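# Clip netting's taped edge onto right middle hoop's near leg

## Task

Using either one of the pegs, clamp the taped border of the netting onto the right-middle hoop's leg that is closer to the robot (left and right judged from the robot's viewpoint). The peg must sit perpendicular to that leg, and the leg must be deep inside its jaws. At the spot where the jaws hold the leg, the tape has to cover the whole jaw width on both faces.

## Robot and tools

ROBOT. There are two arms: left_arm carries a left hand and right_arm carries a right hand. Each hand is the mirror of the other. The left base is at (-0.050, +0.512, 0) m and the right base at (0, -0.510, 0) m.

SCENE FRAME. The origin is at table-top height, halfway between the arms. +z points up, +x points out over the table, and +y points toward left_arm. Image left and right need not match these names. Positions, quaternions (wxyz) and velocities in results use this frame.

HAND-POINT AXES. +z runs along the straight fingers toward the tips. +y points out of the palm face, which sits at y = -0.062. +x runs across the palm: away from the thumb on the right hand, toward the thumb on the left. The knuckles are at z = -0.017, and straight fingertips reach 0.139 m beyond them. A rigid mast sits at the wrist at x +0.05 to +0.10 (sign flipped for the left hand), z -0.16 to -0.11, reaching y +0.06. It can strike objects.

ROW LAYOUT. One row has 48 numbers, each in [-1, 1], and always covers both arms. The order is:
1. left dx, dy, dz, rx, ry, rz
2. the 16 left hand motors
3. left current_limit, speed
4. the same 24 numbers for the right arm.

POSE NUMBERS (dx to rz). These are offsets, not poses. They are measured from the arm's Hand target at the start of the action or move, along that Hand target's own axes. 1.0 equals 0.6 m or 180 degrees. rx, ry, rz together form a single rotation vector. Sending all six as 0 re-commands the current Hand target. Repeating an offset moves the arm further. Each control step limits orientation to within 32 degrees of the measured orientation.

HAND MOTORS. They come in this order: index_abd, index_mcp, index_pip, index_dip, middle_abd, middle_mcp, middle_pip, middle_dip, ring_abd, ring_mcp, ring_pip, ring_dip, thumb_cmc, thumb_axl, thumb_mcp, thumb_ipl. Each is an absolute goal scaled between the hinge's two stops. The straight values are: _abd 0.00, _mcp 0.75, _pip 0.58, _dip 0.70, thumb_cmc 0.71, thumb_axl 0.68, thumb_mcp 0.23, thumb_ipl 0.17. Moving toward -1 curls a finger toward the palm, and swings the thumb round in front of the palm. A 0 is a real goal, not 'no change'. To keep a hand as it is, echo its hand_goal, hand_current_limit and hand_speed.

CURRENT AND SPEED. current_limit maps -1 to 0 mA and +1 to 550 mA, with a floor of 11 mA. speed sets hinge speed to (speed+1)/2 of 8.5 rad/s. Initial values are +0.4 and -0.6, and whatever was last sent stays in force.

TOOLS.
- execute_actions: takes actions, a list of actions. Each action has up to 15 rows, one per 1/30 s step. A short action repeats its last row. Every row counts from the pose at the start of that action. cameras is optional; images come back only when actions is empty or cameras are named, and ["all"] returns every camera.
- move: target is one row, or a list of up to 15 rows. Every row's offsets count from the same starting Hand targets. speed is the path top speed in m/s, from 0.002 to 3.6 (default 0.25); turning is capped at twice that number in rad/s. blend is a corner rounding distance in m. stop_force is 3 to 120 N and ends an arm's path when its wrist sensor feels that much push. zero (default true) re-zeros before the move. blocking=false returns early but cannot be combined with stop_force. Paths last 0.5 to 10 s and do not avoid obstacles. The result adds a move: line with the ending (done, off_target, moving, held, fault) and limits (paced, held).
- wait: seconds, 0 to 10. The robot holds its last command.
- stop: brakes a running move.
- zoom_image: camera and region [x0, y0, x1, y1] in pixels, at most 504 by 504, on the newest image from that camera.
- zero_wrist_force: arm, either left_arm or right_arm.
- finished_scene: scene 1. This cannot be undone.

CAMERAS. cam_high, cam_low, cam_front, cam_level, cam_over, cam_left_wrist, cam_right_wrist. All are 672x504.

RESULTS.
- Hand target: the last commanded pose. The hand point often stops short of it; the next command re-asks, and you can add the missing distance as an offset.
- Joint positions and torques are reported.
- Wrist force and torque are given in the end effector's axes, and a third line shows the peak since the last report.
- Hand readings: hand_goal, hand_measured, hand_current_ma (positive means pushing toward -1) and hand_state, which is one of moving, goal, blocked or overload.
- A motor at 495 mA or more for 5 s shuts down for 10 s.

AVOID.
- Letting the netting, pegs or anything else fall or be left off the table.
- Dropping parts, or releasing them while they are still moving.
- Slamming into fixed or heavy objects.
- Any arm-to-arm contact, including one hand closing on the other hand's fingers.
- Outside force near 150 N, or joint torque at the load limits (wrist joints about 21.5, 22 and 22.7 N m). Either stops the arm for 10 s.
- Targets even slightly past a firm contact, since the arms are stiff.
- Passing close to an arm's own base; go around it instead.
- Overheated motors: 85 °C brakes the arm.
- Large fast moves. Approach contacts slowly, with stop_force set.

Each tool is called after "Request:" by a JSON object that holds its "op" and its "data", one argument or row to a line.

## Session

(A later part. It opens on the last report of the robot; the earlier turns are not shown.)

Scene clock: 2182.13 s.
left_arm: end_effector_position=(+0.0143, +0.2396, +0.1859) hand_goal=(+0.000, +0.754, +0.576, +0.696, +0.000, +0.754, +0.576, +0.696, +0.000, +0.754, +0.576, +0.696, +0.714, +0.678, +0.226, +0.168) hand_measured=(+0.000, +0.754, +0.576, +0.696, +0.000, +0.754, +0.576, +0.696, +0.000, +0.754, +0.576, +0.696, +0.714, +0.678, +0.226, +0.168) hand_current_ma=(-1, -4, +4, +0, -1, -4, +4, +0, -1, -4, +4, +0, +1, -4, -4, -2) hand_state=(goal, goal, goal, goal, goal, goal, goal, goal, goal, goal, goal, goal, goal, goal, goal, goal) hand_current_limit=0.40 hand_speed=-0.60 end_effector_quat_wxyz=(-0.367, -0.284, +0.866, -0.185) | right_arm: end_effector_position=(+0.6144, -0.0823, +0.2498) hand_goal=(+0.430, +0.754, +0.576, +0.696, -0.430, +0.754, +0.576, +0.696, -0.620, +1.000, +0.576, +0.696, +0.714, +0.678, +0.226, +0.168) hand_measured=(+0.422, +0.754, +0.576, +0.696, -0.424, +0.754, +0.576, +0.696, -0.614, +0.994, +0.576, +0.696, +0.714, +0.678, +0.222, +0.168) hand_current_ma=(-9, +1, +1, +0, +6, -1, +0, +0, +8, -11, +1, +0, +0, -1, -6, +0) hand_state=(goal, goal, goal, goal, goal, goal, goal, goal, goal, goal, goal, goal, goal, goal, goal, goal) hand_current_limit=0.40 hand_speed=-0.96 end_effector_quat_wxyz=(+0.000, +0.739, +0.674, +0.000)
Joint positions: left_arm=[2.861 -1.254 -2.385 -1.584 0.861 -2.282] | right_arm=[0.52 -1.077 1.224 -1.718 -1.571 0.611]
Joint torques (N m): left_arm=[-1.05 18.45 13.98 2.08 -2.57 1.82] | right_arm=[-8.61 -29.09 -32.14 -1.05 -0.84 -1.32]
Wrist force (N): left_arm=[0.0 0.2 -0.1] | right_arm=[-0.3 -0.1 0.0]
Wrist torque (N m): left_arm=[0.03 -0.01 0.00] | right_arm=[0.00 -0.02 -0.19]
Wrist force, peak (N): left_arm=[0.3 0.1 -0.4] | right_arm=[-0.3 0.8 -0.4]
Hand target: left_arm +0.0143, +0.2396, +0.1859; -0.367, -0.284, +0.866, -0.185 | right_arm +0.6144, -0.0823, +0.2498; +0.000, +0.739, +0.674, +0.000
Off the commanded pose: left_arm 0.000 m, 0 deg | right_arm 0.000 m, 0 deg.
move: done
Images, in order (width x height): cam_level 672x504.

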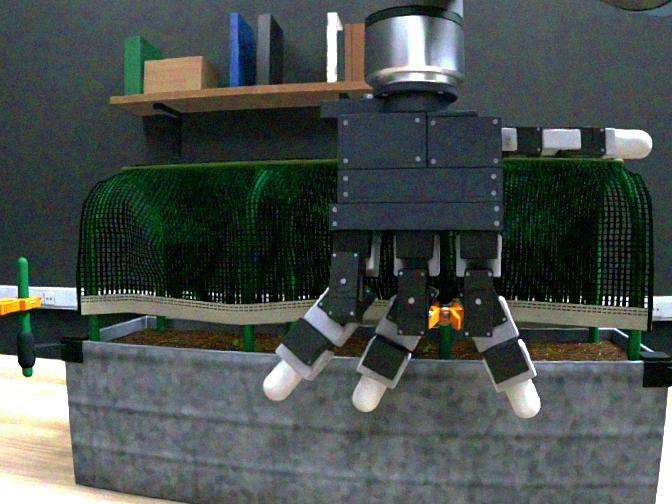

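Request:
{"op": "move", "data": {
  "target": [0,0,0,0,0,0,0,0.754,0.576,0.696,0,0.754,0.576,0.696,0,0.754,0.576,0.696,0.714,0.678,0.226,0.168,0.4,-0.6,0,-0.11,0,0,0,0,0.43,0.754,0.576,0.696,-0.43,0.754,0.576,0.696,-0.62,1.0,0.576,0.696,0.714,0.678,0.226,0.168,0.4,-0.96],
  "speed": 0.06,
  "stop_force": 4
}}

Request:
{"op": "move", "data": {
  "target": [
    [0,0,0,0,0,0,0,0.754,0.576,0.696,0,0.754,0.576,0.696,0,0.754,0.576,0.696,0.714,0.678,0.226,0.168,0.4,-0.6,0,-0.2,-0.05,0,0,0,0.43,0.754,0.576,0.696,-0.43,0.754,0.576,0.696,-0.62,1.0,0.576,0.696,0.714,0.678,0.226,0.168,0.4,-0.96],
    [0,0,0,0,0,0,0,0.754,0.576,0.696,0,0.754,0.576,0.696,0,0.754,0.576,0.696,0.714,0.678,0.226,0.168,0.4,-0.6,-0.38,-0.28,-0.05,0,0,0,0.43,0.754,0.576,0.696,-0.43,0.754,0.576,0.696,-0.62,1.0,0.576,0.696,0.714,0.678,0.226,0.168,0.4,-0.96]
  ],
  "speed": 0.15,
  "blend": [0.05,0],
  "cameras": ["cam_level","cam_front","cam_over"]
}}

Request:
{"op": "zoom_image", "data": {
  "camera": "cam_level",
  "region": [420, 290, 470, 340]
}}

Request:
{"op": "zoom_image", "data": {
  "camera": "cam_over",
  "region": [355, 230, 405, 280]
}}

Request:
{"op": "zoom_image", "data": {
  "camera": "cam_front",
  "region": [375, 225, 420, 270]
}}

Scene clock: 2198.53 s.
left_arm: end_effector_position=(+0.0143, +0.2396, +0.1859) hand_goal=(+0.000, +0.754, +0.576, +0.696, +0.000, +0.754, +0.576, +0.696, +0.000, +0.754, +0.576, +0.696, +0.714, +0.678, +0.226, +0.168) hand_measured=(+0.000, +0.754, +0.576, +0.696, +0.000, +0.754, +0.576, +0.696, +0.000, +0.754, +0.576, +0.696, +0.714, +0.678, +0.226, +0.168) hand_current_ma=(-1, -4, +4, +0, -1, -4, +4, +0, -1, -4, +4, +0, +1, -4, -4, -2) hand_state=(goal, goal, goal, goal, goal, goal, goal, goal, goal, goal, goal, goal, goal, goal, goal, goal) hand_current_limit=0.40 hand_speed=-0.60 end_effector_quat_wxyz=(-0.367, -0.284, +0.866, -0.185) | right_arm: end_effector_position=(+0.5487, -0.0762, +0.2498) hand_goal=(+0.430, +0.754, +0.576, +0.696, -0.430, +0.754, +0.576, +0.696, -0.620, +1.000, +0.576, +0.696, +0.714, +0.678, +0.226, +0.168) hand_measured=(+0.422, +0.754, +0.576, +0.696, -0.424, +0.754, +0.576, +0.696, -0.614, +0.994, +0.576, +0.696, +0.714, +0.678, +0.222, +0.168) hand_current_ma=(-9, +0, +1, +0, +6, -1, +0, +0, +8, -11, +1, +0, +0, -1, -6, +0) hand_state=(goal, goal, goal, goal, goal, goal, goal, goal, goal, goal, goal, goal, goal, goal, goal, goal) hand_current_limit=0.40 hand_speed=-0.96 end_effector_quat_wxyz=(+0.000, +0.739, +0.674, +0.000)
Joint positions: left_arm=[2.861 -1.254 -2.385 -1.584 0.861 -2.282] | right_arm=[0.579 -1.186 1.383 -1.769 -1.571 0.67]
Joint torques (N m): left_arm=[-0.37 19.38 14.05 1.96 -2.72 1.99] | right_arm=[-8.91 -25.61 -31.66 -0.91 -0.88 -1.28]
Wrist force (N): left_arm=[-0.1 0.1 -0.2] | right_arm=[-0.2 -0.2 -0.1]
Wrist torque (N m): left_arm=[0.03 0.01 -0.01] | right_arm=[-0.02 0.00 -0.18]
Wrist force, peak (N): left_arm=[-0.2 0.1 -0.5] | right_arm=[-0.7 1.2 0.3]
Hand target: left_arm +0.0143, +0.2396, +0.1859; -0.367, -0.284, +0.866, -0.185 | right_arm +0.5487, -0.0762, +0.2498; +0.000, +0.739, +0.674, +0.000
Off the commanded pose: left_arm 0.000 m, 0 deg | right_arm 0.000 m, 0 deg.
move: done

Scene clock: 2201.40 s.
left_arm: end_effector_position=(+0.0143, +0.2396, +0.1859) hand_goal=(+0.000, +0.754, +0.576, +0.696, +0.000, +0.754, +0.576, +0.696, +0.000, +0.754, +0.576, +0.696, +0.714, +0.678, +0.226, +0.168) hand_measured=(+0.000, +0.754, +0.576, +0.696, +0.000, +0.754, +0.576, +0.696, +0.000, +0.754, +0.576, +0.696, +0.714, +0.678, +0.226, +0.168) hand_current_ma=(-1, -4, +4, +0, -1, -4, +4, +0, -1, -4, +4, +0, +1, -4, -4, -2) hand_state=(goal, goal, goal, goal, goal, goal, goal, goal, goal, goal, goal, goal, goal, goal, goal, goal) hand_current_limit=0.40 hand_speed=-0.60 end_effector_quat_wxyz=(-0.367, -0.284, +0.866, -0.185) | right_arm: end_effector_position=(+0.3605, -0.2879, +0.2795) hand_goal=(+0.430, +0.754, +0.576, +0.696, -0.430, +0.754, +0.576, +0.696, -0.620, +1.000, +0.576, +0.696, +0.714, +0.678, +0.226, +0.168) hand_measured=(+0.424, +0.754, +0.576, +0.696, -0.426, +0.754, +0.576, +0.696, -0.614, +0.994, +0.576, +0.696, +0.714, +0.678, +0.222, +0.168) hand_current_ma=(-8, +0, +1, +0, +5, -1, +0, +0, +7, -9, +1, +0, +0, -1, -6, +0) hand_state=(goal, goal, goal, goal, goal, goal, goal, goal, goal, goal, goal, goal, goal, goal, goal, goal) hand_current_limit=0.40 hand_speed=-0.96 end_effector_quat_wxyz=(+0.000, +0.739, +0.674, +0.000)
Joint positions: left_arm=[2.861 -1.254 -2.385 -1.584 0.861 -2.282] | right_arm=[0.373 -1.899 2.042 -1.714 -1.571 0.465]
Joint torques (N m): left_arm=[-0.38 18.36 14 1.75 -2.71 2.19] | right_arm=[0.19 -16.99 -28.17 -4.57 0.51 -1.19]
Wrist force (N): left_arm=[-0.1 0.1 0.0] | right_arm=[-0.2 -0.2 0.0]
Wrist torque (N m): left_arm=[0.00 0.01 -0.01] | right_arm=[-0.01 -0.02 -0.02]
Wrist force, peak (N): left_arm=[-0.1 -0.2 -0.5] | right_arm=[-0.8 1.9 0.2]
Hand target: left_arm +0.0143, +0.2396, +0.1859; -0.367, -0.284, +0.866, -0.185 | right_arm +0.3605, -0.2879, +0.2796; +0.000, +0.739, +0.674, +0.000
Off the commanded pose: left_arm 0.000 m, 0 deg | right_arm 0.000 m, 0 deg.
move: done
Images, in order (width x height): cam_front 672x504, cam_level 672x504, cam_over 672x504.

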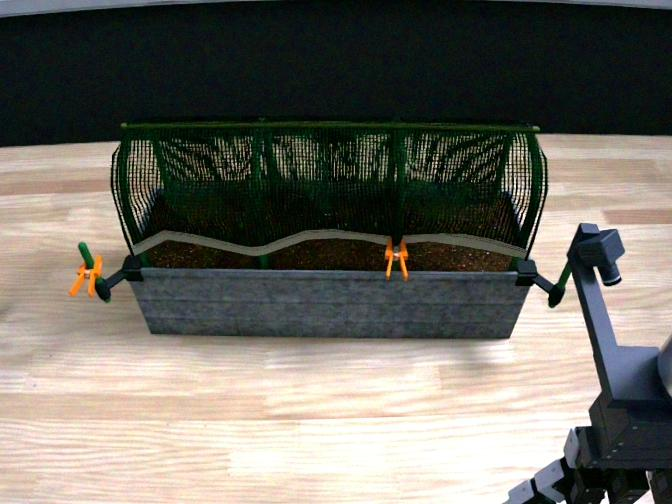

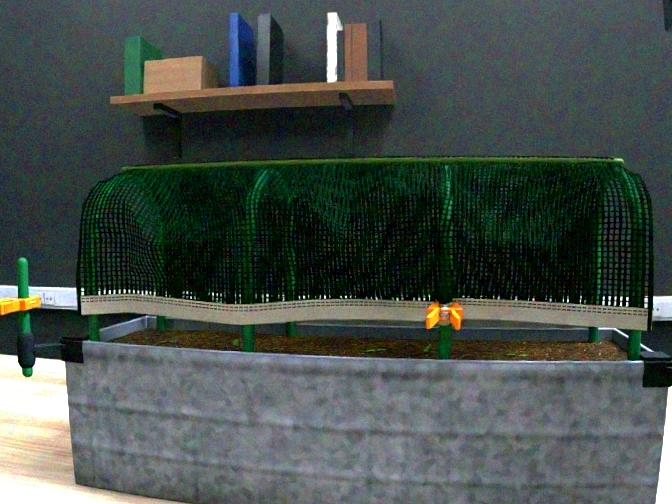

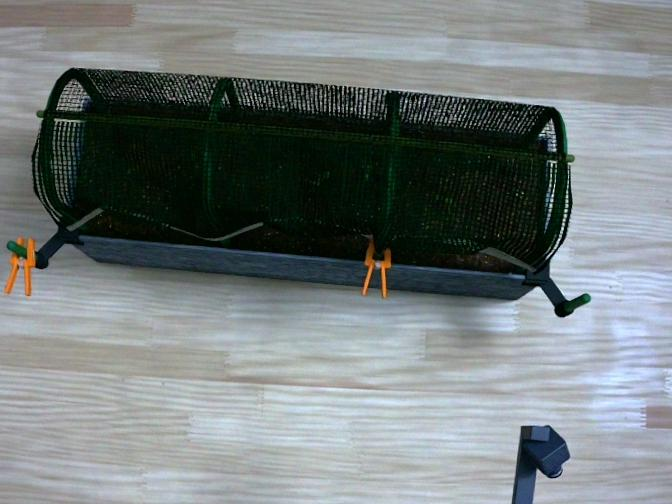

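Scaled by 10.080 from the camera's 672x504 image, which has a finer 960x720 frame.

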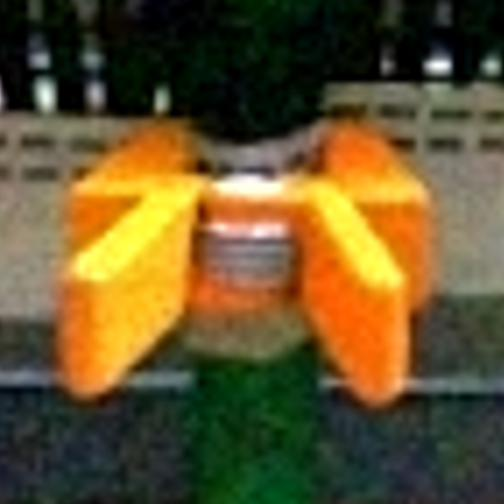

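Scaled by 10.080 from the camera's 672x504 image, which has a finer 960x720 frame.

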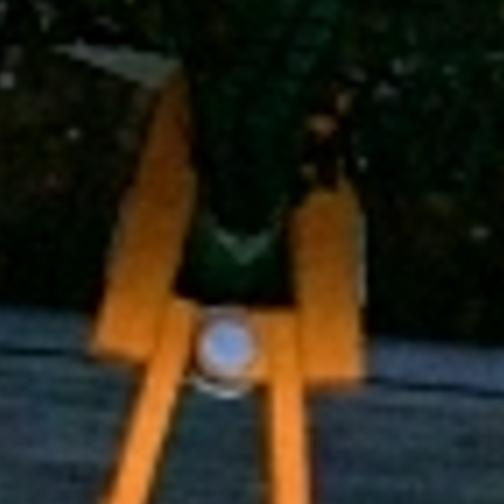

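Scaled by 11.200 from the camera's 672x504 image, which has a finer 960x720 frame.

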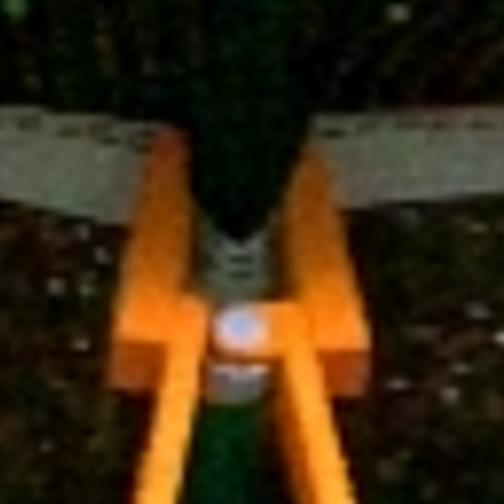

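Request:
{"op": "finished_scene", "data": {

}}

The scene is finished: the task was done.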